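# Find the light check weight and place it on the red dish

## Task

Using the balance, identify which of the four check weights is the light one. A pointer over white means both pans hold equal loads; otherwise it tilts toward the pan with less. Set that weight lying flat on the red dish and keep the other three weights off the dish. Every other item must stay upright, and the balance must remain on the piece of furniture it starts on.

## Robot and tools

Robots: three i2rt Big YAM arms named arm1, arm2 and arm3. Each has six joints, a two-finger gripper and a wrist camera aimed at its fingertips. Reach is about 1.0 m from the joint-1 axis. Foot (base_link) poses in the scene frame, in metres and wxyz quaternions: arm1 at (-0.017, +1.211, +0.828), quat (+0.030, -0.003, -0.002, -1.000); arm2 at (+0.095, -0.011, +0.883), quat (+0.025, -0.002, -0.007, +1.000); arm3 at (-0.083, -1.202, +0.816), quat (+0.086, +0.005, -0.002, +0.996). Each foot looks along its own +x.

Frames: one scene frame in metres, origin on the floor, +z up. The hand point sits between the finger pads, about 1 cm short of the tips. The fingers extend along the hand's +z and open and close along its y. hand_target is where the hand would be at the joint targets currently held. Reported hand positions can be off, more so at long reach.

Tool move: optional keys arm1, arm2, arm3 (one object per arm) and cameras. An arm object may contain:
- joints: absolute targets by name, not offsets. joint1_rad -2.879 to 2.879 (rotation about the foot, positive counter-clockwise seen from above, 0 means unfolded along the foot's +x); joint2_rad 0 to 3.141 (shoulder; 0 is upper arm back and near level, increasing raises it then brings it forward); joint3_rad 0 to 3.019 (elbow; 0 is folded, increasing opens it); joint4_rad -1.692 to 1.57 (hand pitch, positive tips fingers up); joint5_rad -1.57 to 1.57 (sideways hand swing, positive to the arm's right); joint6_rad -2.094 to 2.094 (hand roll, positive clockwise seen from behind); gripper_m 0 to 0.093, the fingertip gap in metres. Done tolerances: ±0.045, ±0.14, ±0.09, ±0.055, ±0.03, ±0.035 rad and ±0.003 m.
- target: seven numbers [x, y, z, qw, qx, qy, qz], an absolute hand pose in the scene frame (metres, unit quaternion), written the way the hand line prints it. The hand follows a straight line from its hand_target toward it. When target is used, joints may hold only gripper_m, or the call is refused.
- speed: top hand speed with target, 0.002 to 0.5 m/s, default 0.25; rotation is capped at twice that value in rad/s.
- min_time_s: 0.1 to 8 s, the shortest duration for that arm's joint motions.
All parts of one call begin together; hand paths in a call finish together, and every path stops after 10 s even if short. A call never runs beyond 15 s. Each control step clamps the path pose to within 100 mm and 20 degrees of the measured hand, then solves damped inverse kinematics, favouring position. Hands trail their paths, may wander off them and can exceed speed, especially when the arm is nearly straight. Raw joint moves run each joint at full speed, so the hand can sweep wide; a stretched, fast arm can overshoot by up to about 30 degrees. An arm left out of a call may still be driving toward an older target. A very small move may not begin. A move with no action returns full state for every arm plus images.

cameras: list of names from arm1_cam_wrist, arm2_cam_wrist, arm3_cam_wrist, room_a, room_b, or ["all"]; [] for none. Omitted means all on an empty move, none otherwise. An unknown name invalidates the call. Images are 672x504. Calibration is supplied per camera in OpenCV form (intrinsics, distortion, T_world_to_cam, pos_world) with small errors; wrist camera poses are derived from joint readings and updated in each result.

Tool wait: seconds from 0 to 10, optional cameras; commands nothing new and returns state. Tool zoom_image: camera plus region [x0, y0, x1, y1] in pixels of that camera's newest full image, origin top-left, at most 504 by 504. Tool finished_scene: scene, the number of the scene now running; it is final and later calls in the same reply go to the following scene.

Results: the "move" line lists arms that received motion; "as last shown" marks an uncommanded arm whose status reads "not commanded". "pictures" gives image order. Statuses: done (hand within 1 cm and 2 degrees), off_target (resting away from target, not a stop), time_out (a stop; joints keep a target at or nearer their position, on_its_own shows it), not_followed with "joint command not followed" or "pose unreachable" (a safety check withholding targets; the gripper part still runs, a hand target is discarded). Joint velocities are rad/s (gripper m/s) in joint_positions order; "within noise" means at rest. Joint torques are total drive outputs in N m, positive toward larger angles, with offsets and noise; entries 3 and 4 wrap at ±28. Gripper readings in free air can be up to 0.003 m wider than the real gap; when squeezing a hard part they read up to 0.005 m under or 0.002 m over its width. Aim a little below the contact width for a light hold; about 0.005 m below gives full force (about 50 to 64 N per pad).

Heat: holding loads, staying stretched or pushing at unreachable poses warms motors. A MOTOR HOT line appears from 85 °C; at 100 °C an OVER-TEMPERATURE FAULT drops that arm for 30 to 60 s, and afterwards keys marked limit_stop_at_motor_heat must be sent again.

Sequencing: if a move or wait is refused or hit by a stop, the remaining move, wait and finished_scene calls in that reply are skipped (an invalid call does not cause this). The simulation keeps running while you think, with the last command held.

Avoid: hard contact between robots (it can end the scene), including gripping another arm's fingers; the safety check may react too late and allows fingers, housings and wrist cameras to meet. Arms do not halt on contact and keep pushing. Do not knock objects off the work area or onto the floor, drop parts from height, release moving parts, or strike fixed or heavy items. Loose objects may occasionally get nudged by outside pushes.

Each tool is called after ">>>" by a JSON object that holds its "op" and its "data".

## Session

>>> {"op": "move", "data": {"cameras": ["all"]}}

Scene clock: 0.00 s.
Joint torques (N m): no reading
Heat: arm1: hottest joint2_rad 35 °C; arm2: hottest joint2_rad 29 °C; arm3: hottest joint2_rad 34 °C.
Joint velocities: within noise
arm1.joint_positions: joint1_rad=+0.776 joint2_rad=+0.602 joint3_rad=+1.507 joint4_rad=-1.261 joint5_rad=+0.098 joint6_rad=+0.607 gripper_m=+0.09396
arm1.joint_status: not commanded
arm1.hand: x=-0.1701 y=+1.0659 z=+1.4453 quat_wxyz=(-0.349, -0.815, -0.066, +0.457) (m; scene frame)
arm1.hand_target: x=-0.1672 y=+1.0691 z=+1.4583 quat_wxyz=(-0.357, -0.807, -0.065, +0.466) (m; scene frame)
arm1.hand_status: not commanded
arm2.joint_positions: joint1_rad=+0.021 joint2_rad=+0.603 joint3_rad=+1.379 joint4_rad=-1.633 joint5_rad=-0.031 joint6_rad=+0.148 gripper_m=+0.09396
arm2.joint_status: not commanded
arm2.hand: x=-0.0901 y=-0.0175 z=+1.3638 quat_wxyz=(+0.028, +0.934, -0.076, -0.347) (m; scene frame)
arm2.hand_target: x=-0.0886 y=-0.0177 z=+1.3730 quat_wxyz=(+0.029, +0.930, -0.075, -0.358) (m; scene frame)
arm2.hand_status: not commanded
arm3.joint_positions: joint1_rad=+0.525 joint2_rad=+0.628 joint3_rad=+1.422 joint4_rad=-1.611 joint5_rad=-0.278 joint6_rad=-0.485 gripper_m=+0.09396
arm3.joint_status: not commanded
arm3.hand: x=-0.2389 y=-1.3139 z=+1.3216 quat_wxyz=(+0.100, +0.819, +0.423, -0.374) (m; scene frame)
arm3.hand_target: x=-0.2372 y=-1.3133 z=+1.3292 quat_wxyz=(+0.099, +0.815, +0.422, -0.384) (m; scene frame)
arm3.hand_status: not commanded
pictures: arm1_cam_wrist, arm2_cam_wrist, arm3_cam_wrist, room_a, room_b
camera_calibration:
arm1_cam_wrist: T_world_to_cam=[[-0.42556, 0.75561, -0.49795, -0.15913], [0.81571, 0.08205, -0.57262, 0.91838], [-0.39182, -0.64986, -0.65127, 1.65793]] pos_world=[-0.16724, 1.12232, 1.5264]
arm2_cam_wrist: T_world_to_cam=[[0.10182, 0.98831, -0.1135, 0.18216], [0.9514, -0.13008, -0.27914, 0.5057], [-0.29064, -0.07956, -0.95352, 1.36181]] pos_world=[-0.10389, -0.00589, 1.46035]
arm3_cam_wrist: T_world_to_cam=[[-0.75947, 0.63816, 0.12632, 0.49296], [0.56873, 0.7456, -0.34731, 1.61149], [-0.31582, -0.19193, -0.9292, 0.99182]] pos_world=[-0.22889, -1.32575, 1.41902]

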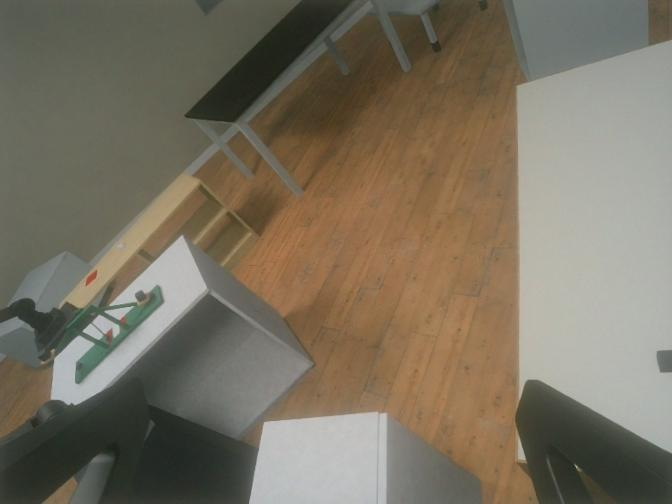

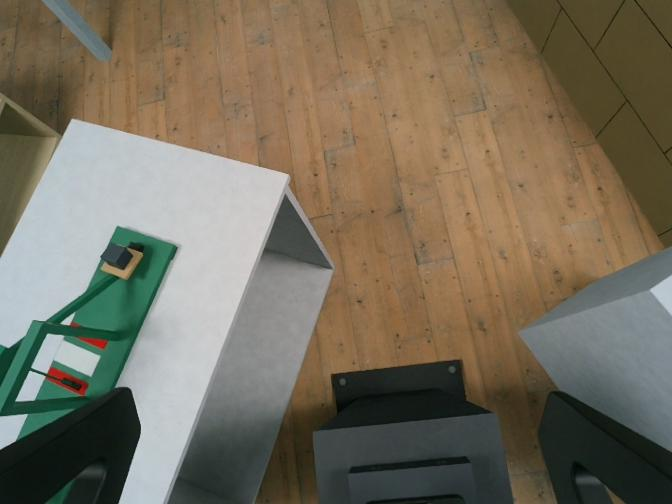

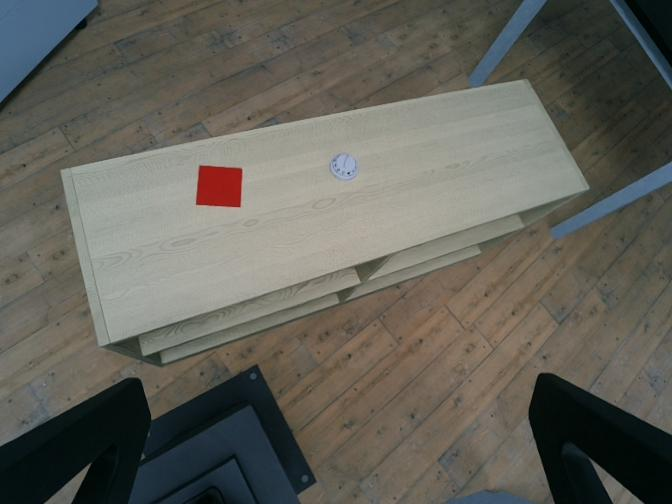

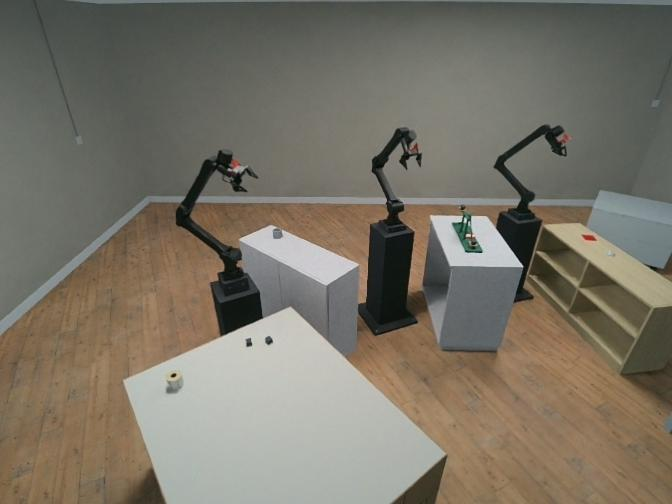

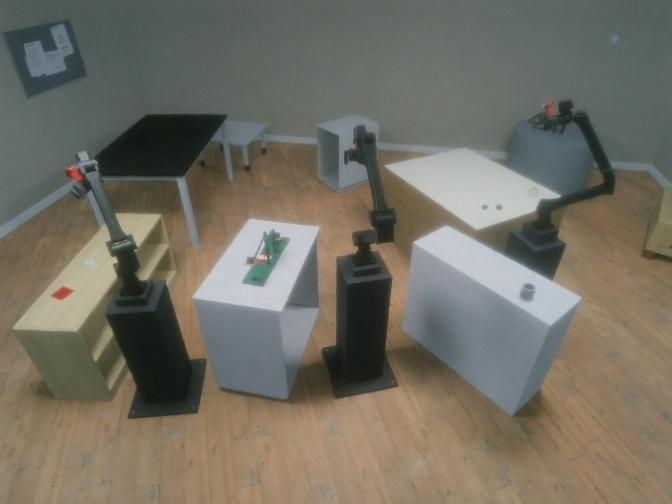

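>>> {"op": "zoom_image", "data": {"camera": "room_b", "region": [220, 210, 340, 300]}}

>>> {"op": "zoom_image", "data": {"camera": "room_a", "region": [420, 190, 520, 265]}}

>>> {"op": "zoom_image", "data": {"camera": "arm1_cam_wrist", "region": [30, 260, 190, 400]}}

Scaled by 4.200 from the camera's image (finer frame: 960x720).

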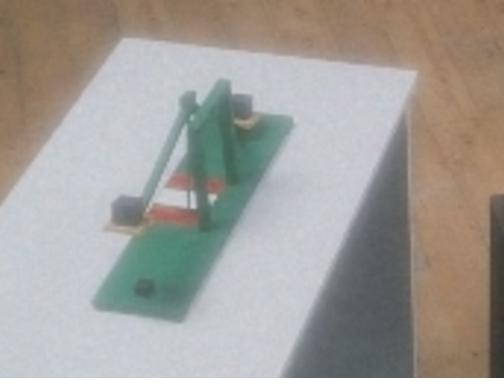

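Scaled by 5.040 from the camera's image (finer frame: 960x720).

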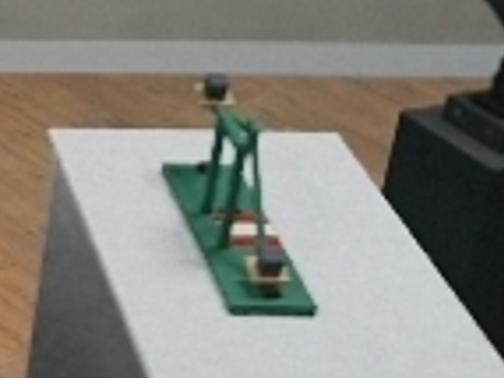

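Scaled by 3.150 from the camera's image (finer frame: 960x720).

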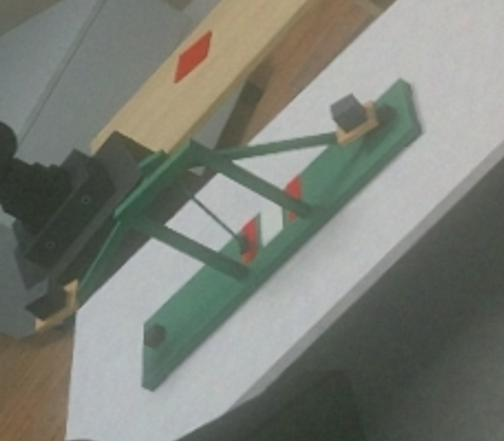

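>>> {"op": "move", "data": {"arm3": {"joints":{"joint1_rad":-1.45,"joint4_rad":-1.3,"joint5_rad":0,"joint6_rad":0}}, "cameras": ["arm3_cam_wrist"]}}

>>> {"op": "move", "data": {"arm3": {"target":[-0.06,-0.66,1.10,0,0.5,-0.866,0],"speed":0.4,"joints":{"gripper_m":0.07}}, "cameras": ["arm3_cam_wrist"]}}

Scene clock: 3.20 s.
Joint torques (N m): arm1=[-0.26 3.02 9.78 2.03 0.12 -0.15] | arm2=[1.44 2.37 10.55 1.74 -0.04 0.08] | arm3=[-1.73 1.03 7.98 2.47 0.11 0.03]
Heat: arm1: hottest joint2_rad 35 °C; arm2: hottest joint2_rad 29 °C; arm3: hottest joint2_rad 34 °C.
move: arm3 done
Joint velocities: within noise
arm1, arm2: as last shown
arm3.joint_positions: joint1_rad=-1.443 joint2_rad=+0.628 joint3_rad=+1.422 joint4_rad=-1.313 joint5_rad=-0.002 joint6_rad=-0.008 gripper_m=+0.09398
arm3.joint_status: all done
arm3.hand: x=-0.0676 y=-0.9664 z=+1.3748 quat_wxyz=(-0.362, +0.599, -0.623, -0.350)
arm3.hand_target: x=-0.0654 y=-0.9681 z=+1.3859 quat_wxyz=(-0.372, +0.588, -0.622, -0.359)
arm3.hand_status: not commanded
arm3_cam_wrist: T_world_to_cam=[[0.99834, -0.04761, -0.03248, 0.06889], [-0.05761, -0.80801, -0.58635, 0.05831], [0.00167, 0.58724, -0.80941, 1.77194]] pos_world=[-0.06838, -0.99017, 1.47065]

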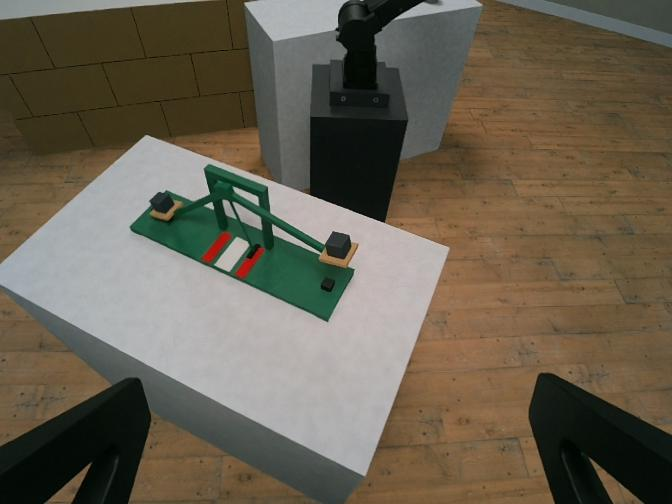

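Scene clock: 5.73 s.
Joint torques (N m): arm1=[-0.26 3.08 9.73 2.07 0.1 -0.17] | arm2=[1.67 2.37 10.58 1.72 -0.04 0.09] | arm3=[-1.49 -16.44 11.19 0.34 -0.02 0.02]
Heat: arm1: hottest joint2_rad 35 °C; arm2: hottest joint2_rad 29 °C; arm3: hottest joint2_rad 34 °C.
move: arm3 off_target
Joint velocities: within noise
arm1, arm2: as last shown
arm3.joint_positions: joint1_rad=-1.427 joint2_rad=+1.758 joint3_rad=+1.837 joint4_rad=-1.675 joint5_rad=+0.012 joint6_rad=+0.480 gripper_m=+0.07010
arm3.joint_status: all done
arm3.hand: x=-0.0633 y=-0.6698 z=+1.0910 quat_wxyz=(+0.004, +0.507, -0.862, +0.009)
arm3.hand_target: x=-0.0599 y=-0.6605 z=+1.0999 quat_wxyz=(+0.000, +0.500, -0.866, +0.000)
arm3.hand_status: off_target (0.014 m and 1.5 deg from the pose sent, 0.412 m and 66.0 deg at the start)
arm3_cam_wrist: T_world_to_cam=[[0.85852, -0.51275, 0.00619, -0.29306], [-0.46493, -0.77326, 0.43117, -0.98075], [-0.2163, -0.37305, -0.90225, 0.81232]] pos_world=[-0.02868, -0.6056, 1.1576]

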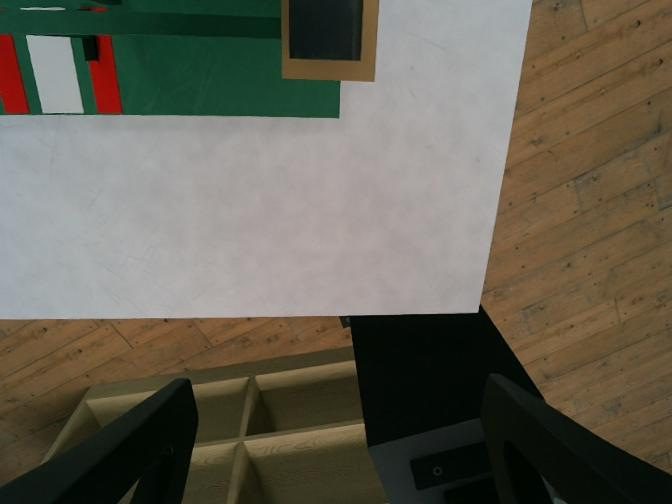

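>>> {"op": "move", "data": {"arm3": {"target":[-0.03,-0.605,1.035,0,0.5,-0.866,0],"speed":0.2}, "cameras": ["arm3_cam_wrist"]}}

Scene clock: 7.47 s.
Joint torques (N m): arm1=[-0.15 2.9 9.92 2.03 0.1 -0.12] | arm2=[1.67 2.32 10.59 1.77 -0.03 0.09] | arm3=[-1.2 -18.43 11.19 0.58 0 -0.13]
Heat: arm1: hottest joint2_rad 35 °C; arm2: hottest joint2_rad 29 °C; arm3: hottest joint2_rad 34 °C.
move: arm3 off_target
Joint velocities: within noise
arm1, arm2: as last shown
arm3.joint_positions: joint1_rad=-1.479 joint2_rad=+1.911 joint3_rad=+1.893 joint4_rad=-1.585 joint5_rad=+0.012 joint6_rad=+0.450 gripper_m=+0.07010
arm3.joint_status: not commanded
arm3.hand: x=-0.0318 y=-0.6188 z=+1.0291 quat_wxyz=(+0.007, +0.497, -0.868, +0.012)
arm3.hand_target: x=-0.0301 y=-0.6056 z=+1.0351 quat_wxyz=(+0.000, +0.500, -0.866, +0.000)
arm3.hand_status: off_target (0.015 m and 1.7 deg from the pose sent, 0.092 m and 1.5 deg at the start)
arm3_cam_wrist: T_world_to_cam=[[0.84679, -0.53185, 0.00906, -0.30868], [-0.48155, -0.75924, 0.4378, -0.89864], [-0.22597, -0.37509, -0.89903, 0.77738]] pos_world=[0.00431, -0.55486, 1.09511]

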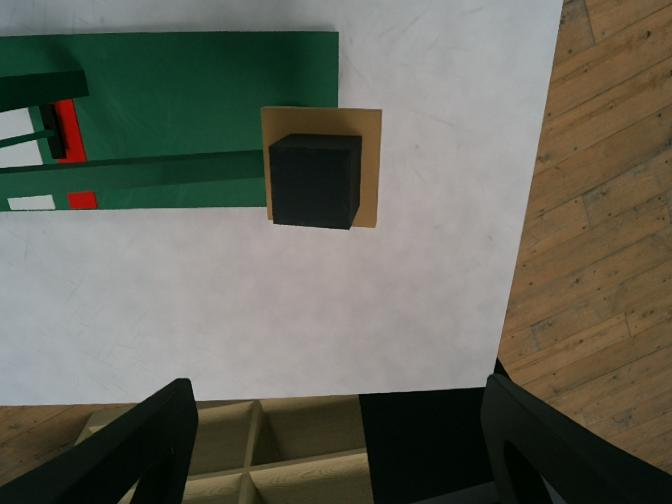

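>>> {"op": "move", "data": {"arm3": {"target":[-0.024,-0.574,0.975,0,0.5,-0.866,0],"speed":0.2}, "cameras": ["arm3_cam_wrist"]}}

Scene clock: 8.80 s.
Joint torques (N m): arm1=[-0.09 2.67 9.77 2.1 0.11 -0.14] | arm2=[1.38 2.37 10.51 1.74 -0.03 0.09] | arm3=[-1.55 -19.43 11.19 0.76 0 -0.12]
Heat: arm1: hottest joint2_rad 35 °C; arm2: hottest joint2_rad 29 °C; arm3: hottest joint2_rad 35 °C.
move: arm3 off_target
Joint velocities: within noise
arm1, arm2: as last shown
arm3.joint_positions: joint1_rad=-1.479 joint2_rad=+2.008 joint3_rad=+1.894 joint4_rad=-1.489 joint5_rad=+0.012 joint6_rad=+0.444 gripper_m=+0.07010
arm3.joint_status: not commanded
arm3.hand: x=-0.0300 y=-0.5893 z=+0.9727 quat_wxyz=(+0.007, +0.500, -0.866, +0.012)
arm3.hand_target: x=-0.0241 y=-0.5746 z=+0.9752 quat_wxyz=(+0.000, +0.500, -0.866, +0.000)
arm3.hand_status: off_target (0.017 m and 1.5 deg from the pose sent, 0.071 m and 1.7 deg at the start)
arm3_cam_wrist: T_world_to_cam=[[0.85021, -0.52638, 0.00838, -0.29], [-0.47659, -0.76284, 0.43697, -0.85182], [-0.22362, -0.3755, -0.89944, 0.73842]] pos_world=[0.00571, -0.52517, 1.03881]

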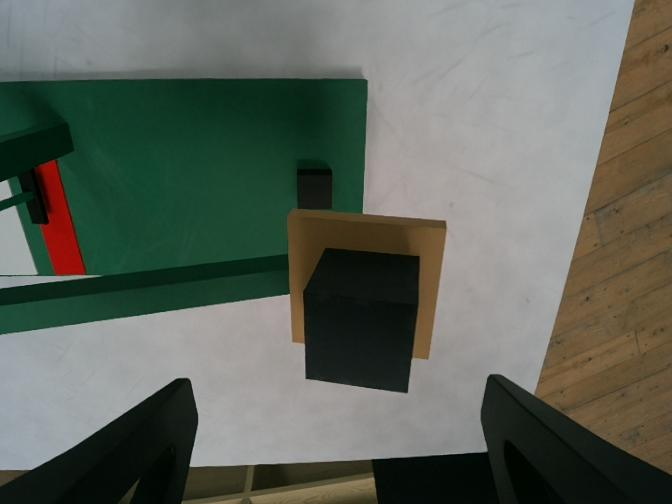

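>>> {"op": "move", "data": {"arm3": {"target":[-0.018,-0.574,0.933,0,0.475,-0.88,0],"speed":0.12}, "cameras": ["arm3_cam_wrist"]}}

Scene clock: 10.23 s.
Joint torques (N m): arm1=[-0.32 3.14 9.76 1.92 0.08 -0.16] | arm2=[1.55 2.14 10.54 1.74 -0.01 0.08] | arm3=[-1.55 -18.67 7.65 0.91 0 0.03]
Heat: arm1: hottest joint2_rad 35 °C; arm2: hottest joint3_rad 30 °C; arm3: hottest joint2_rad 35 °C.
move: arm3 off_target
Joint velocities: within noise
arm1, arm2: as last shown
arm3.joint_positions: joint1_rad=-1.491 joint2_rad=+2.014 joint3_rad=+1.862 joint4_rad=-1.392 joint5_rad=+0.012 joint6_rad=+0.473 gripper_m=+0.07010
arm3.joint_status: not commanded
arm3.hand: x=-0.0215 y=-0.5755 z=+0.9569 quat_wxyz=(-0.010, +0.482, -0.876, -0.012)
arm3.hand_target: x=-0.0181 y=-0.5748 z=+0.9333 quat_wxyz=(+0.000, +0.475, -0.880, +0.000)
arm3.hand_status: off_target (0.024 m and 2.0 deg from the pose sent, 0.044 m and 3.6 deg at the start)
arm3_cam_wrist: T_world_to_cam=[[0.82753, -0.5611, -0.01891, -0.2842], [-0.51053, -0.76611, 0.39043, -0.78852], [-0.23356, -0.31344, -0.92044, 0.78678]] pos_world=[0.01638, -0.51694, 1.02667]

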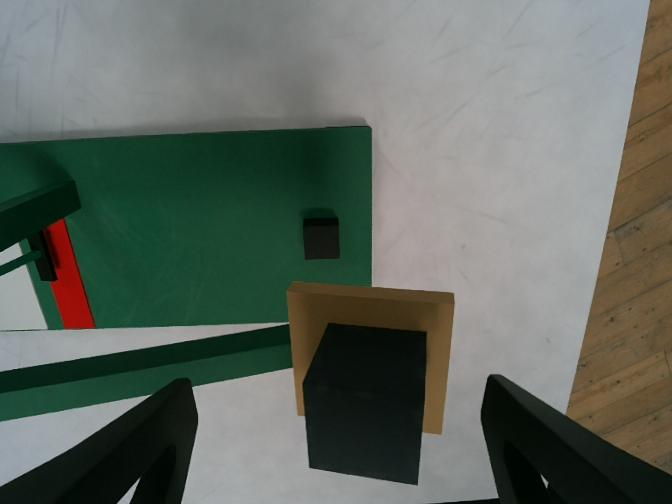

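>>> {"op": "move", "data": {"arm3": {"target":[-0.021,-0.586,0.914,0,0.475,-0.88,0],"speed":0.12}}}

>>> {"op": "move", "data": {"arm3": {"joints":{"gripper_m":0.02}}, "cameras": ["arm3_cam_wrist"]}}

Scene clock: 11.50 s.
Joint torques (N m): arm1=[-0.15 2.96 9.78 2.13 0.13 -0.13] | arm2=[1.49 2.26 10.59 1.72 -0.03 0.09] | arm3=[-1.32 -19.96 7.43 0.92 0 0.04]
Heat: arm1: hottest joint2_rad 35 °C; arm2: hottest joint3_rad 30 °C; arm3: hottest joint2_rad 35 °C.
move: arm3 off_target
Joint velocities: within noise
arm1, arm2: as last shown
arm3.joint_positions: joint1_rad=-1.491 joint2_rad=+2.014 joint3_rad=+1.779 joint4_rad=-1.329 joint5_rad=+0.012 joint6_rad=+0.476 gripper_m=+0.07009
arm3.joint_status: not commanded
arm3.hand: x=-0.0228 y=-0.5861 z=+0.9257 quat_wxyz=(-0.004, +0.480, -0.877, -0.004)
arm3.hand_target: x=-0.0210 y=-0.5862 z=+0.9141 quat_wxyz=(+0.000, +0.475, -0.880, +0.000)
arm3.hand_status: off_target (0.012 m and 1.0 deg from the pose sent, 0.044 m and 2.0 deg at the start)
pictures: none

Scene clock: 12.17 s.
Joint torques (N m): arm1=[-0.26 3.02 9.81 1.96 0.07 -0.11] | arm2=[1.2 2.14 10.55 1.77 -0.03 0.08] | arm3=[0.26 -19.84 8.28 0.94 -0.17 0.02]
Heat: arm1: hottest joint2_rad 35 °C; arm2: hottest joint3_rad 30 °C; arm3: hottest joint2_rad 35 °C.
move: arm3 off_target
Joint velocities: within noise
arm1, arm2: as last shown
arm3.joint_positions: joint1_rad=-1.509 joint2_rad=+2.014 joint3_rad=+1.768 joint4_rad=-1.330 joint5_rad=+0.017 joint6_rad=+0.479 gripper_m=+0.03197
arm3.joint_status: gripper_m off_target (ended at +0.03200, target +0.02000)
arm3.hand: x=-0.0113 y=-0.5915 z=+0.9214 quat_wxyz=(-0.003, +0.471, -0.882, +0.002)
arm3.hand_target: x=-0.0211 y=-0.5861 z=+0.9140 quat_wxyz=(+0.000, +0.475, -0.880, +0.000)
arm3.hand_status: not commanded
arm3_cam_wrist: T_world_to_cam=[[0.81392, -0.58097, 0.00032, -0.33196], [-0.52895, -0.74081, 0.41403, -0.78866], [-0.24031, -0.33715, -0.91026, 0.72798]] pos_world=[0.02797, -0.53166, 0.98929]

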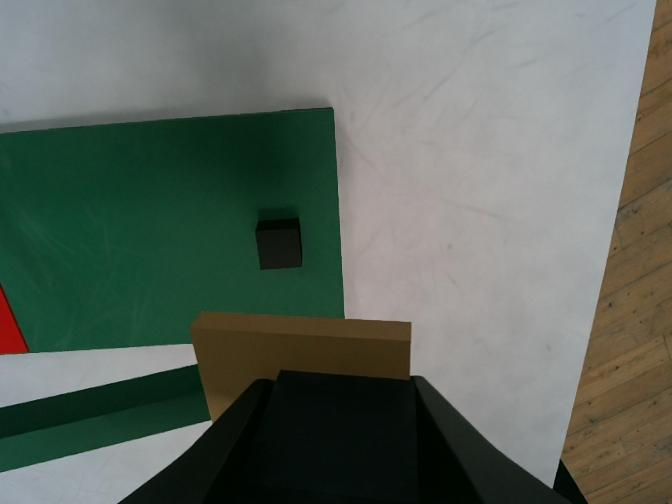

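>>> {"op": "move", "data": {"arm3": {"target":[-0.018,-0.59,1.09,0,0.475,-0.88,0],"speed":0.2,"joints":{"gripper_m":0.02}}, "cameras": ["arm3_cam_wrist"]}}

Scene clock: 13.87 s.
Joint torques (N m): arm1=[-0.32 2.78 9.8 2.15 0.1 -0.14] | arm2=[1.55 2.2 10.54 1.74 -0.02 0.08] | arm3=[-0.5 -20.84 11.41 0.21 0.01 -0.01]
Heat: arm1: hottest joint2_rad 35 °C; arm2: hottest joint3_rad 30 °C; arm3: hottest joint2_rad 36 °C.
move: arm3 off_target
Joint velocities: within noise
arm1.joint_positions: joint1_rad=+0.776 joint2_rad=+0.602 joint3_rad=+1.507 joint4_rad=-1.261 joint5_rad=+0.098 joint6_rad=+0.607 gripper_m=+0.09396
arm1.joint_status: not commanded
arm1.hand: x=-0.1701 y=+1.0659 z=+1.4453 quat_wxyz=(-0.349, -0.815, -0.066, +0.457)
arm1.hand_target: x=-0.1672 y=+1.0691 z=+1.4583 quat_wxyz=(-0.357, -0.807, -0.065, +0.466)
arm1.hand_status: not commanded
arm2.joint_positions: joint1_rad=+0.021 joint2_rad=+0.603 joint3_rad=+1.379 joint4_rad=-1.633 joint5_rad=-0.031 joint6_rad=+0.148 gripper_m=+0.09396
arm2.joint_status: not commanded
arm2.hand: x=-0.0901 y=-0.0175 z=+1.3638 quat_wxyz=(+0.028, +0.934, -0.076, -0.347)
arm2.hand_target: x=-0.0886 y=-0.0177 z=+1.3730 quat_wxyz=(+0.029, +0.930, -0.075, -0.358)
arm2.hand_status: not commanded
arm3.joint_positions: joint1_rad=-1.502 joint2_rad=+1.958 joint3_rad=+2.071 joint4_rad=-1.677 joint5_rad=+0.012 joint6_rad=+0.479 gripper_m=+0.03197
arm3.joint_status: gripper_m off_target (ended at +0.03197, target +0.02000)
arm3.hand: x=-0.0158 y=-0.5978 z=+1.0696 quat_wxyz=(-0.004, +0.474, -0.880, -0.004)
arm3.hand_target: x=-0.0182 y=-0.5911 z=+1.0894 quat_wxyz=(-0.015, +0.475, -0.880, -0.022)
arm3.hand_status: off_target (0.022 m and 0.6 deg from the pose sent, 0.169 m and 0.6 deg at the start; a joint's target at an end of its range on 22 of 47 steps)
arm3_cam_wrist: T_world_to_cam=[[0.81805, -0.57507, -0.00952, -0.31788], [-0.52214, -0.74948, 0.407, -0.85463], [-0.24119, -0.32797, -0.91338, 0.86851]] pos_world=[0.02328, -0.53849, 1.13809]

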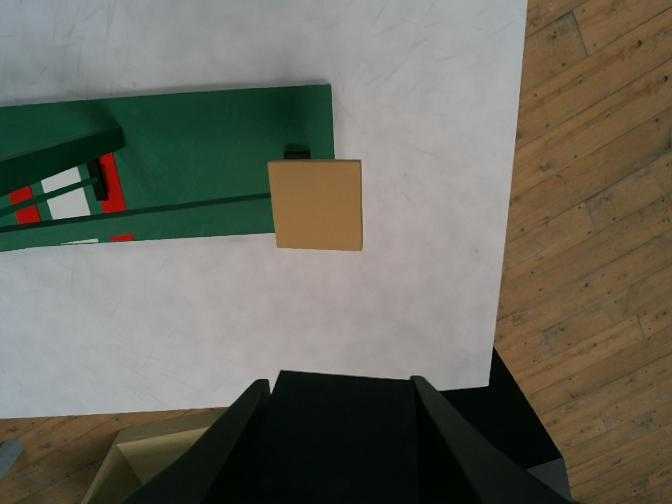

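>>> {"op": "move", "data": {"arm3": {"joints":{"joint1_rad":1.18,"joint2_rad":1.45,"joint3_rad":1.6,"joint4_rad":-1.55,"joint5_rad":0,"joint6_rad":0,"gripper_m":0.02}}, "cameras": ["arm3_cam_wrist"]}}

Scene clock: 16.33 s.
Joint torques (N m): arm1=[0.09 2.61 9.73 2.14 0.1 -0.13] | arm2=[1.61 2.61 10.58 1.73 -0.03 0.08] | arm3=[-1.38 -14.62 8.02 0.58 0.12 -0.11]
Heat: arm1: hottest joint3_rad 36 °C; arm2: hottest joint3_rad 31 °C; arm3: hottest joint2_rad 36 °C.
move: arm3 off_target
Joint velocities: within noise
arm1, arm2: as last shown
arm3.joint_positions: joint1_rad=+1.180 joint2_rad=+1.470 joint3_rad=+1.602 joint4_rad=-1.544 joint5_rad=-0.002 joint6_rad=+0.008 gripper_m=+0.03197
arm3.joint_status: gripper_m off_target (ended at +0.03198, target +0.02000); the others done
arm3.hand: x=-0.3304 y=-1.6001 z=+1.1361 quat_wxyz=(+0.035, +0.874, +0.479, -0.072)
arm3.hand_target: x=-0.3279 y=-1.5951 z=+1.1436 quat_wxyz=(+0.036, +0.872, +0.482, -0.077)
arm3.hand_status: not commanded
arm3_cam_wrist: T_world_to_cam=[[-0.82614, 0.56345, -0.003, 0.63485], [0.54235, 0.79663, 0.26689, 1.18769], [0.15277, 0.21886, -0.96372, 1.58697]] pos_world=[-0.36212, -1.65118, 1.21432]

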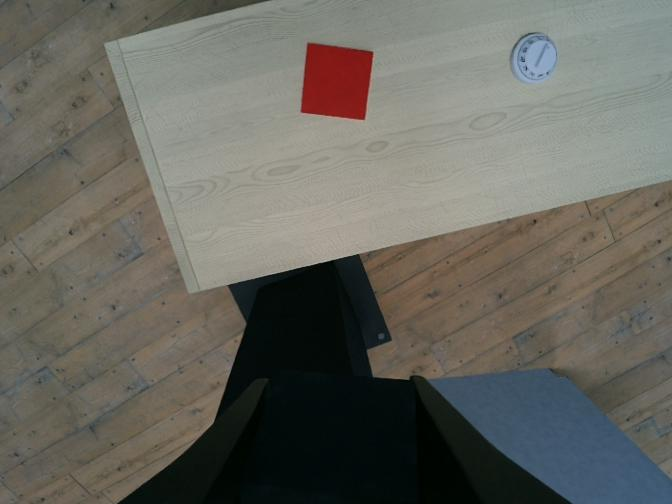

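>>> {"op": "move", "data": {"arm3": {"target":[-0.40,-1.73,0.80,0,0.906,0.423,0],"speed":0.3,"joints":{"gripper_m":0.02}}, "cameras": ["arm3_cam_wrist"]}}

Scene clock: 18.83 s.
Joint torques (N m): arm1=[-0.03 3.25 9.66 2.06 0.1 -0.15] | arm2=[1.32 2.26 10.55 1.76 -0.03 0.07] | arm3=[-0.73 -20.07 10.04 0.47 -0.03 0.07]
Heat: arm1: hottest joint3_rad 36 °C; arm2: hottest joint3_rad 31 °C; arm3: hottest joint2_rad 36 °C.
move: arm3 off_target
Joint velocities: within noise
arm1, arm2: as last shown
arm3.joint_positions: joint1_rad=+1.193 joint2_rad=+2.114 joint3_rad=+1.587 joint4_rad=-1.069 joint5_rad=-0.008 joint6_rad=+0.146 gripper_m=+0.03197
arm3.joint_status: gripper_m off_target (ended at +0.03197, target +0.02000)
arm3.hand: x=-0.3956 y=-1.7133 z=+0.7957 quat_wxyz=(-0.008, +0.906, +0.423, +0.010)
arm3.hand_target: x=-0.3996 y=-1.7296 z=+0.8003 quat_wxyz=(+0.000, +0.906, +0.423, +0.000)
arm3.hand_status: off_target (0.018 m and 1.5 deg from the pose sent, 0.367 m and 11.7 deg at the start)
arm3_cam_wrist: T_world_to_cam=[[-0.74729, 0.66449, 0.00048, 0.84523], [0.59723, 0.67134, 0.43888, 1.0742], [0.29131, 0.32826, -0.89855, 1.48413]] pos_world=[-0.44226, -1.76998, 0.86171]

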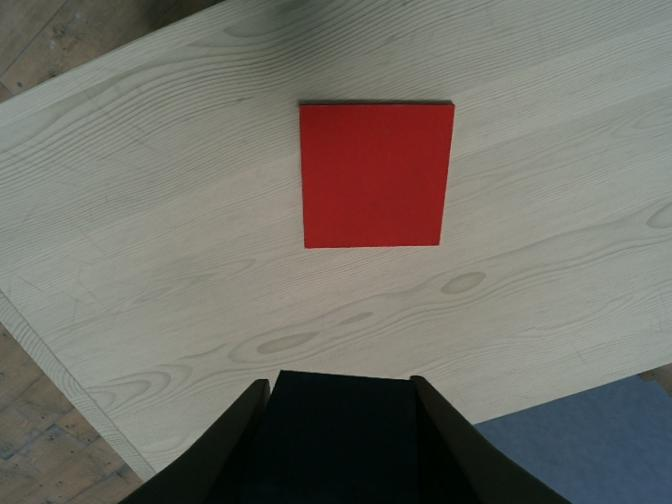

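>>> {"op": "move", "data": {"arm3": {"target":[-0.419,-1.716,0.69,0,0.906,0.423,0],"speed":0.2,"joints":{"gripper_m":0.02}}, "cameras": ["arm3_cam_wrist"]}}

Scene clock: 20.47 s.
Joint torques (N m): arm1=[-0.62 2.96 9.74 2.06 0.09 -0.14] | arm2=[1.38 2.26 10.56 1.76 -0.03 0.08] | arm3=[-1.26 -20.66 7.36 0.8 -0.01 -0.17]
Heat: arm1: hottest joint3_rad 36 °C; arm2: hottest joint3_rad 32 °C; arm3: hottest joint2_rad 36 °C.
move: arm3 off_target
Joint velocities: within noise
arm1, arm2: as last shown
arm3.joint_positions: joint1_rad=+1.168 joint2_rad=+2.277 joint3_rad=+1.572 joint4_rad=-0.874 joint5_rad=-0.009 joint6_rad=+0.128 gripper_m=+0.03197
arm3.joint_status: gripper_m off_target (ended at +0.03197, target +0.02000)
arm3.hand: x=-0.4138 y=-1.7122 z=+0.6955 quat_wxyz=(-0.003, +0.907, +0.421, +0.003)
arm3.hand_target: x=-0.4188 y=-1.7159 z=+0.6900 quat_wxyz=(+0.000, +0.906, +0.423, +0.000)
arm3.hand_status: done (0.008 m and 0.5 deg from the pose sent, 0.108 m and 1.5 deg at the start)
arm3_cam_wrist: T_world_to_cam=[[-0.74333, 0.66892, -0.00321, 0.84275], [0.60516, 0.6745, 0.42289, 1.14827], [0.28504, 0.3124, -0.90618, 1.37455]] pos_world=[-0.46024, -1.76766, 0.7627]

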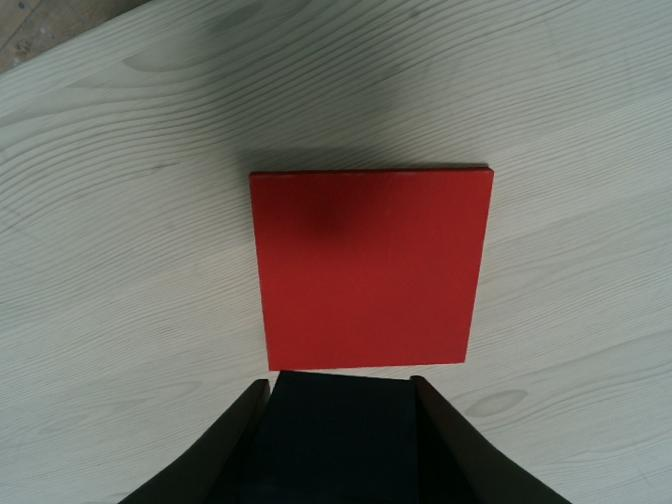

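>>> {"op": "move", "data": {"arm3": {"target":[-0.421,-1.704,0.642,0,0.906,0.423,0],"speed":0.15,"joints":{"gripper_m":0.02}}, "cameras": ["arm3_cam_wrist"]}}

>>> {"op": "move", "data": {"arm3": {"target":[-0.421,-1.704,0.628,0,0.906,0.423,0],"speed":0.08,"joints":{"gripper_m":0.02}}, "cameras": ["arm3_cam_wrist"]}}

Scene clock: 21.90 s.
Joint torques (N m): arm1=[-0.09 3.02 9.74 2.06 0.11 -0.14] | arm2=[1.61 2.32 10.55 1.7 -0.03 0.09] | arm3=[-1.96 -20.42 6.15 0.9 -0.01 -0.08]
Heat: arm1: hottest joint3_rad 36 °C; arm2: hottest joint3_rad 32 °C; arm3: hottest joint2_rad 36 °C.
move: arm3 off_target
Joint velocities: arm1=[within noise] | arm2=[0.005 0.005 -0.046 -0.017 0.022 -0.066 0] | arm3=[within noise]
arm1, arm2: as last shown
arm3.joint_positions: joint1_rad=+1.158 joint2_rad=+2.340 joint3_rad=+1.558 joint4_rad=-0.779 joint5_rad=-0.009 joint6_rad=+0.115 gripper_m=+0.03197
arm3.joint_status: gripper_m off_target (ended at +0.03197, target +0.02000)
arm3.hand: x=-0.4191 y=-1.7076 z=+0.6548 quat_wxyz=(+0.002, +0.907, +0.422, -0.005)
arm3.hand_target: x=-0.4207 y=-1.7038 z=+0.6423 quat_wxyz=(+0.000, +0.906, +0.423, +0.000)
arm3.hand_status: off_target (0.013 m and 0.6 deg from the pose sent, 0.055 m and 0.5 deg at the start)
arm3_cam_wrist: T_world_to_cam=[[-0.7448, 0.66726, -0.00577, 0.83385], [0.60765, 0.68178, 0.40735, 1.18915], [0.27574, 0.29988, -0.91326, 1.31712]] pos_world=[-0.46472, -1.76213, 0.72328]

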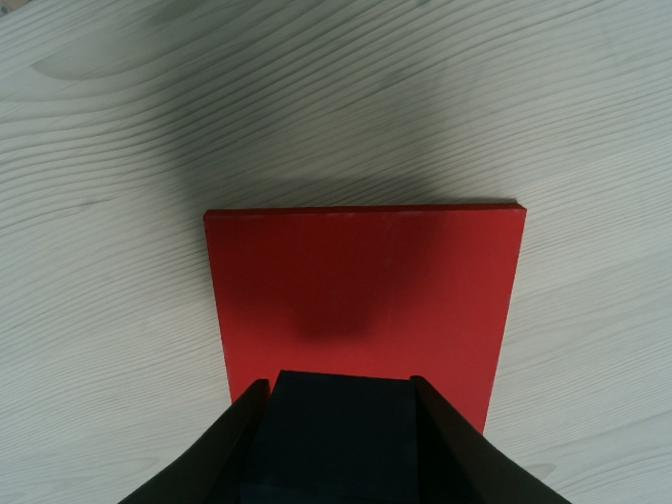

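Scene clock: 23.00 s.
Joint torques (N m): arm1=[-0.38 2.43 9.87 2.11 0.11 -0.13] | arm2=[1.38 2.49 10.58 1.78 -0.03 0.08] | arm3=[-1.96 -19.78 6.45 0.9 -0.01 -0.13]
Heat: arm1: hottest joint3_rad 36 °C; arm2: hottest joint3_rad 32 °C; arm3: hottest joint2_rad 37 °C.
move: arm3 off_target
Joint velocities: within noise
arm1, arm2: as last shown
arm3.joint_positions: joint1_rad=+1.158 joint2_rad=+2.359 joint3_rad=+1.558 joint4_rad=-0.759 joint5_rad=-0.009 joint6_rad=+0.115 gripper_m=+0.03197
arm3.joint_status: gripper_m off_target (ended at +0.03197, target +0.02000)
arm3.hand: x=-0.4189 y=-1.7071 z=+0.6437 quat_wxyz=(+0.002, +0.907, +0.422, -0.005)
arm3.hand_target: x=-0.4206 y=-1.7037 z=+0.6284 quat_wxyz=(+0.000, +0.906, +0.423, +0.000)
arm3.hand_status: off_target (0.016 m and 0.7 deg from the pose sent, 0.027 m and 0.6 deg at the start)
arm3_cam_wrist: T_world_to_cam=[[-0.74481, 0.66725, -0.006, 0.83374], [0.60801, 0.68233, 0.40589, 1.19521], [0.27493, 0.29867, -0.9139, 1.30474]] pos_world=[-0.46442, -1.76152, 0.71228]

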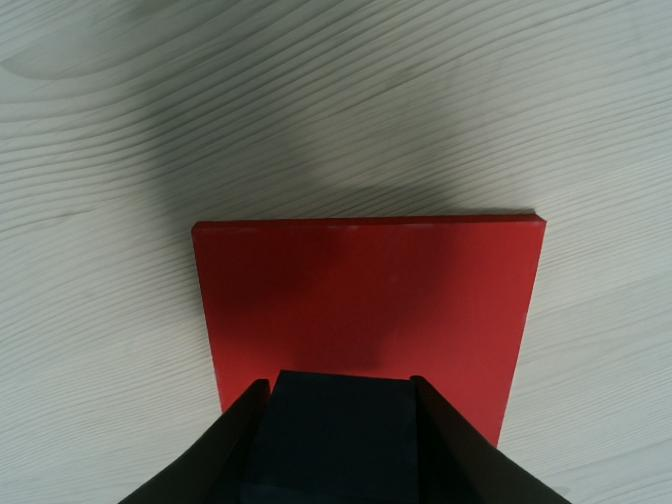

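>>> {"op": "move", "data": {"arm3": {"target":[-0.421,-1.704,0.613,0,0.906,0.423,0],"speed":0.08,"joints":{"gripper_m":0.02}}}}

>>> {"op": "move", "data": {"arm3": {"target":[-0.421,-1.704,0.605,0,0.906,0.423,0],"speed":0.06,"joints":{"gripper_m":0.02}}, "cameras": ["arm3_cam_wrist"]}}

Scene clock: 24.37 s.
Joint torques (N m): arm1=[-0.03 2.9 9.59 2.15 0.1 -0.13] | arm2=[1.44 2.32 10.51 1.77 -0.04 0.08] | arm3=[-1.85 -20.07 6.86 0.9 -0.01 -0.12]
Heat: arm1: hottest joint3_rad 37 °C; arm2: hottest joint3_rad 32 °C; arm3: hottest joint2_rad 37 °C.
move: arm3 off_target
Joint velocities: within noise
arm1, arm2: as last shown
arm3.joint_positions: joint1_rad=+1.158 joint2_rad=+2.390 joint3_rad=+1.558 joint4_rad=-0.738 joint5_rad=-0.009 joint6_rad=+0.115 gripper_m=+0.03197
arm3.joint_status: gripper_m off_target (ended at +0.03197, target +0.02000)
arm3.hand: x=-0.4166 y=-1.7033 z=+0.6257 quat_wxyz=(+0.000, +0.907, +0.422, -0.001)
arm3.hand_target: x=-0.4206 y=-1.7036 z=+0.6132 quat_wxyz=(+0.000, +0.906, +0.423, +0.000)
arm3.hand_status: off_target (0.013 m and 0.2 deg from the pose sent, 0.031 m and 0.7 deg at the start)
pictures: none

Scene clock: 25.33 s.
Joint torques (N m): arm1=[-0.56 2.9 9.85 1.99 0.11 -0.14] | arm2=[1.44 2.37 10.56 1.76 -0.03 0.08] | arm3=[-1.85 -19.43 7.12 0.94 -0.01 -0.12]
Heat: arm1: hottest joint3_rad 37 °C; arm2: hottest joint3_rad 33 °C; arm3: hottest joint2_rad 37 °C.
move: arm3 off_target
Joint velocities: within noise
arm1, arm2: as last shown
arm3.joint_positions: joint1_rad=+1.158 joint2_rad=+2.395 joint3_rad=+1.558 joint4_rad=-0.726 joint5_rad=-0.009 joint6_rad=+0.115 gripper_m=+0.03197
arm3.joint_status: gripper_m off_target (ended at +0.03197, target +0.02000)
arm3.hand: x=-0.4174 y=-1.7044 z=+0.6228 quat_wxyz=(+0.001, +0.907, +0.422, -0.004)
arm3.hand_target: x=-0.4205 y=-1.7034 z=+0.6053 quat_wxyz=(+0.000, +0.906, +0.423, +0.000)
arm3.hand_status: off_target (0.018 m and 0.5 deg from the pose sent, 0.021 m and 0.2 deg at the start)
arm3_cam_wrist: T_world_to_cam=[[-0.74504, 0.667, -0.00556, 0.83214], [0.60704, 0.68148, 0.40877, 1.19728], [0.27643, 0.30117, -0.91262, 1.28856]] pos_world=[-0.46303, -1.75903, 0.69119]

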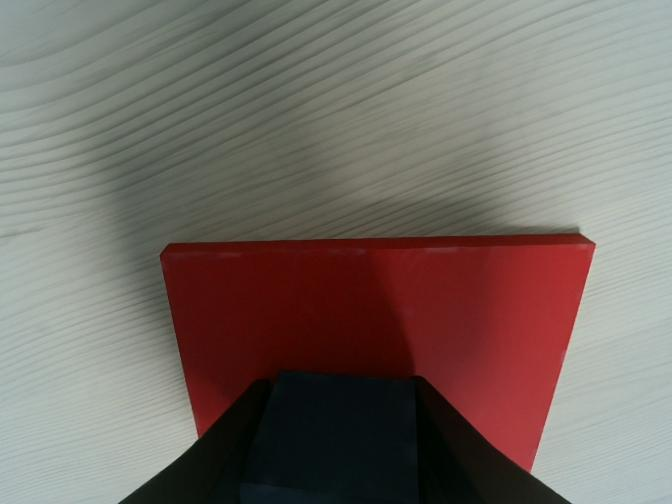

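>>> {"op": "move", "data": {"arm3": {"target":[-0.421,-1.704,0.599,0,0.906,0.423,0],"speed":0.06,"joints":{"gripper_m":0.02}}, "cameras": ["arm3_cam_wrist"]}}

Scene clock: 26.43 s.
Joint torques (N m): arm1=[-0.79 2.96 9.78 2.02 0.11 -0.12] | arm2=[1.49 2.32 10.58 1.7 -0.04 0.09] | arm3=[-1.85 -18.61 7.28 1.22 -0.02 -0.11]
Heat: arm1: hottest joint3_rad 37 °C; arm2: hottest joint3_rad 33 °C; arm3: hottest joint2_rad 37 °C.
move: arm3 off_target
Joint velocities: within noise
arm1.joint_positions: joint1_rad=+0.776 joint2_rad=+0.602 joint3_rad=+1.507 joint4_rad=-1.261 joint5_rad=+0.098 joint6_rad=+0.607 gripper_m=+0.09396
arm1.joint_status: not commanded
arm1.hand: x=-0.1701 y=+1.0659 z=+1.4453 quat_wxyz=(-0.349, -0.815, -0.066, +0.457)
arm1.hand_target: x=-0.1672 y=+1.0691 z=+1.4583 quat_wxyz=(-0.357, -0.807, -0.065, +0.466)
arm1.hand_status: not commanded
arm2.joint_positions: joint1_rad=+0.021 joint2_rad=+0.603 joint3_rad=+1.379 joint4_rad=-1.633 joint5_rad=-0.031 joint6_rad=+0.148 gripper_m=+0.09396
arm2.joint_status: not commanded
arm2.hand: x=-0.0901 y=-0.0175 z=+1.3638 quat_wxyz=(+0.028, +0.934, -0.076, -0.347)
arm2.hand_target: x=-0.0886 y=-0.0177 z=+1.3730 quat_wxyz=(+0.029, +0.930, -0.075, -0.358)
arm2.hand_status: not commanded
arm3.joint_positions: joint1_rad=+1.158 joint2_rad=+2.395 joint3_rad=+1.558 joint4_rad=-0.725 joint5_rad=-0.009 joint6_rad=+0.114 gripper_m=+0.03197
arm3.joint_status: gripper_m off_target (ended at +0.03197, target +0.02000)
arm3.hand: x=-0.4175 y=-1.7045 z=+0.6228 quat_wxyz=(+0.002, +0.906, +0.422, -0.004)
arm3.hand_target: x=-0.4202 y=-1.7031 z=+0.5998 quat_wxyz=(+0.000, +0.906, +0.423, +0.000)
arm3.hand_status: off_target (0.024 m and 0.5 deg from the pose sent, 0.024 m and 0.5 deg at the start)
arm3_cam_wrist: T_world_to_cam=[[-0.74583, 0.66612, -0.00566, 0.83035], [0.60643, 0.68246, 0.40803, 1.19926], [0.27566, 0.30089, -0.91295, 1.28805]] pos_world=[-0.46303, -1.75913, 0.69129]

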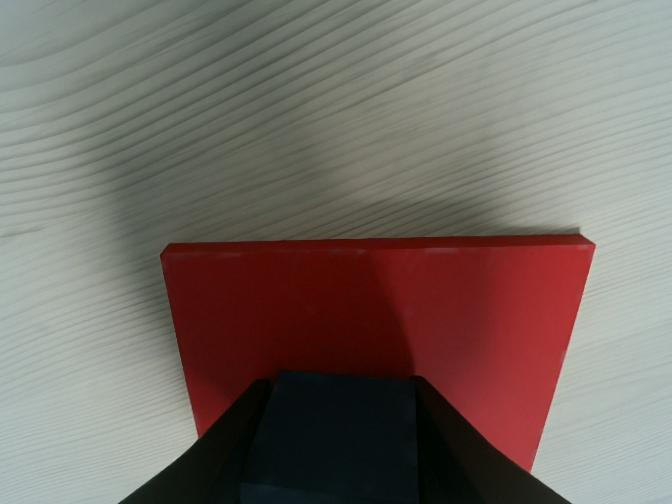

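>>> {"op": "move", "data": {"arm3": {"target":[-0.421,-1.704,0.606,0,0.906,0.423,0],"speed":0.06,"joints":{"gripper_m":0.06}}}}

>>> {"op": "move", "data": {"arm3": {"target":[-0.418,-1.698,0.79,0,0.906,0.423,0],"speed":0.2}, "cameras": ["arm3_cam_wrist","room_b"]}}

Scene clock: 27.53 s.
Joint torques (N m): arm1=[-0.5 3.08 9.77 2.03 0.05 -0.14] | arm2=[1.44 2.37 10.52 1.8 -0.04 0.08] | arm3=[-1.26 -19.55 7.15 0.7 -0.04 -0.06]
Heat: arm1: hottest joint3_rad 37 °C; arm2: hottest joint3_rad 33 °C; arm3: hottest joint2_rad 37 °C.
move: arm3 off_target
Joint velocities: within noise
arm1, arm2: as last shown
arm3.joint_positions: joint1_rad=+1.150 joint2_rad=+2.395 joint3_rad=+1.558 joint4_rad=-0.722 joint5_rad=-0.008 joint6_rad=+0.109 gripper_m=+0.05991
arm3.joint_status: all done
arm3.hand: x=-0.4221 y=-1.7024 z=+0.6229 quat_wxyz=(+0.002, +0.907, +0.421, -0.006)
arm3.hand_target: x=-0.4207 y=-1.7034 z=+0.6064 quat_wxyz=(+0.000, +0.906, +0.423, +0.000)
arm3.hand_status: off_target (0.017 m and 0.8 deg from the pose sent, 0.017 m and 0.5 deg at the start)
pictures: none

Scene clock: 29.20 s.
Joint torques (N m): arm1=[-0.21 3.19 9.77 2.03 0.12 -0.13] | arm2=[1.61 2.26 10.48 1.73 -0.03 0.08] | arm3=[-1.67 -21.25 7.84 0.21 -0.03 -0.11]
Heat: arm1: hottest joint3_rad 37 °C; arm2: hottest joint3_rad 33 °C; arm3: hottest joint2_rad 37 °C.
move: arm3 done
Joint velocities: within noise
arm1, arm2: as last shown
arm3.joint_positions: joint1_rad=+1.150 joint2_rad=+2.111 joint3_rad=+1.540 joint4_rad=-1.012 joint5_rad=-0.008 joint6_rad=+0.109 gripper_m=+0.05993
arm3.joint_status: not commanded
arm3.hand: x=-0.4141 y=-1.6942 z=+0.7829 quat_wxyz=(-0.004, +0.907, +0.421, +0.004)
arm3.hand_target: x=-0.4178 y=-1.6980 z=+0.7899 quat_wxyz=(+0.000, +0.906, +0.423, +0.000)
arm3.hand_status: done (0.009 m and 0.7 deg from the pose sent, 0.167 m and 0.8 deg at the start)
arm3_cam_wrist: T_world_to_cam=[[-0.74382, 0.66837, -0.00248, 0.8291], [0.60399, 0.67374, 0.42576, 1.09527], [0.28623, 0.31519, -0.90483, 1.45238]] pos_world=[-0.46054, -1.74986, 0.8499]

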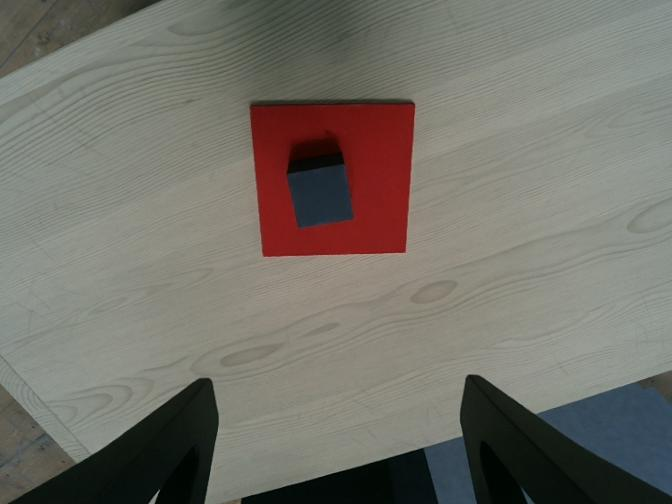

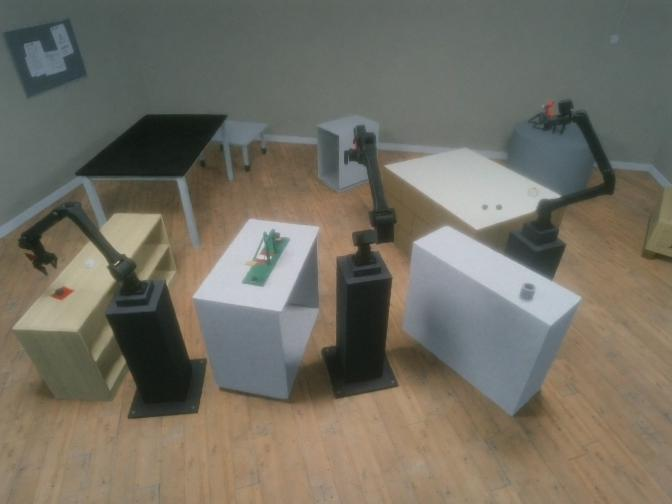

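Flat on the dish, and the balance is standing.

>>> {"op": "finished_scene", "data": {"scene": 2}}

The scene is finished: the task was done.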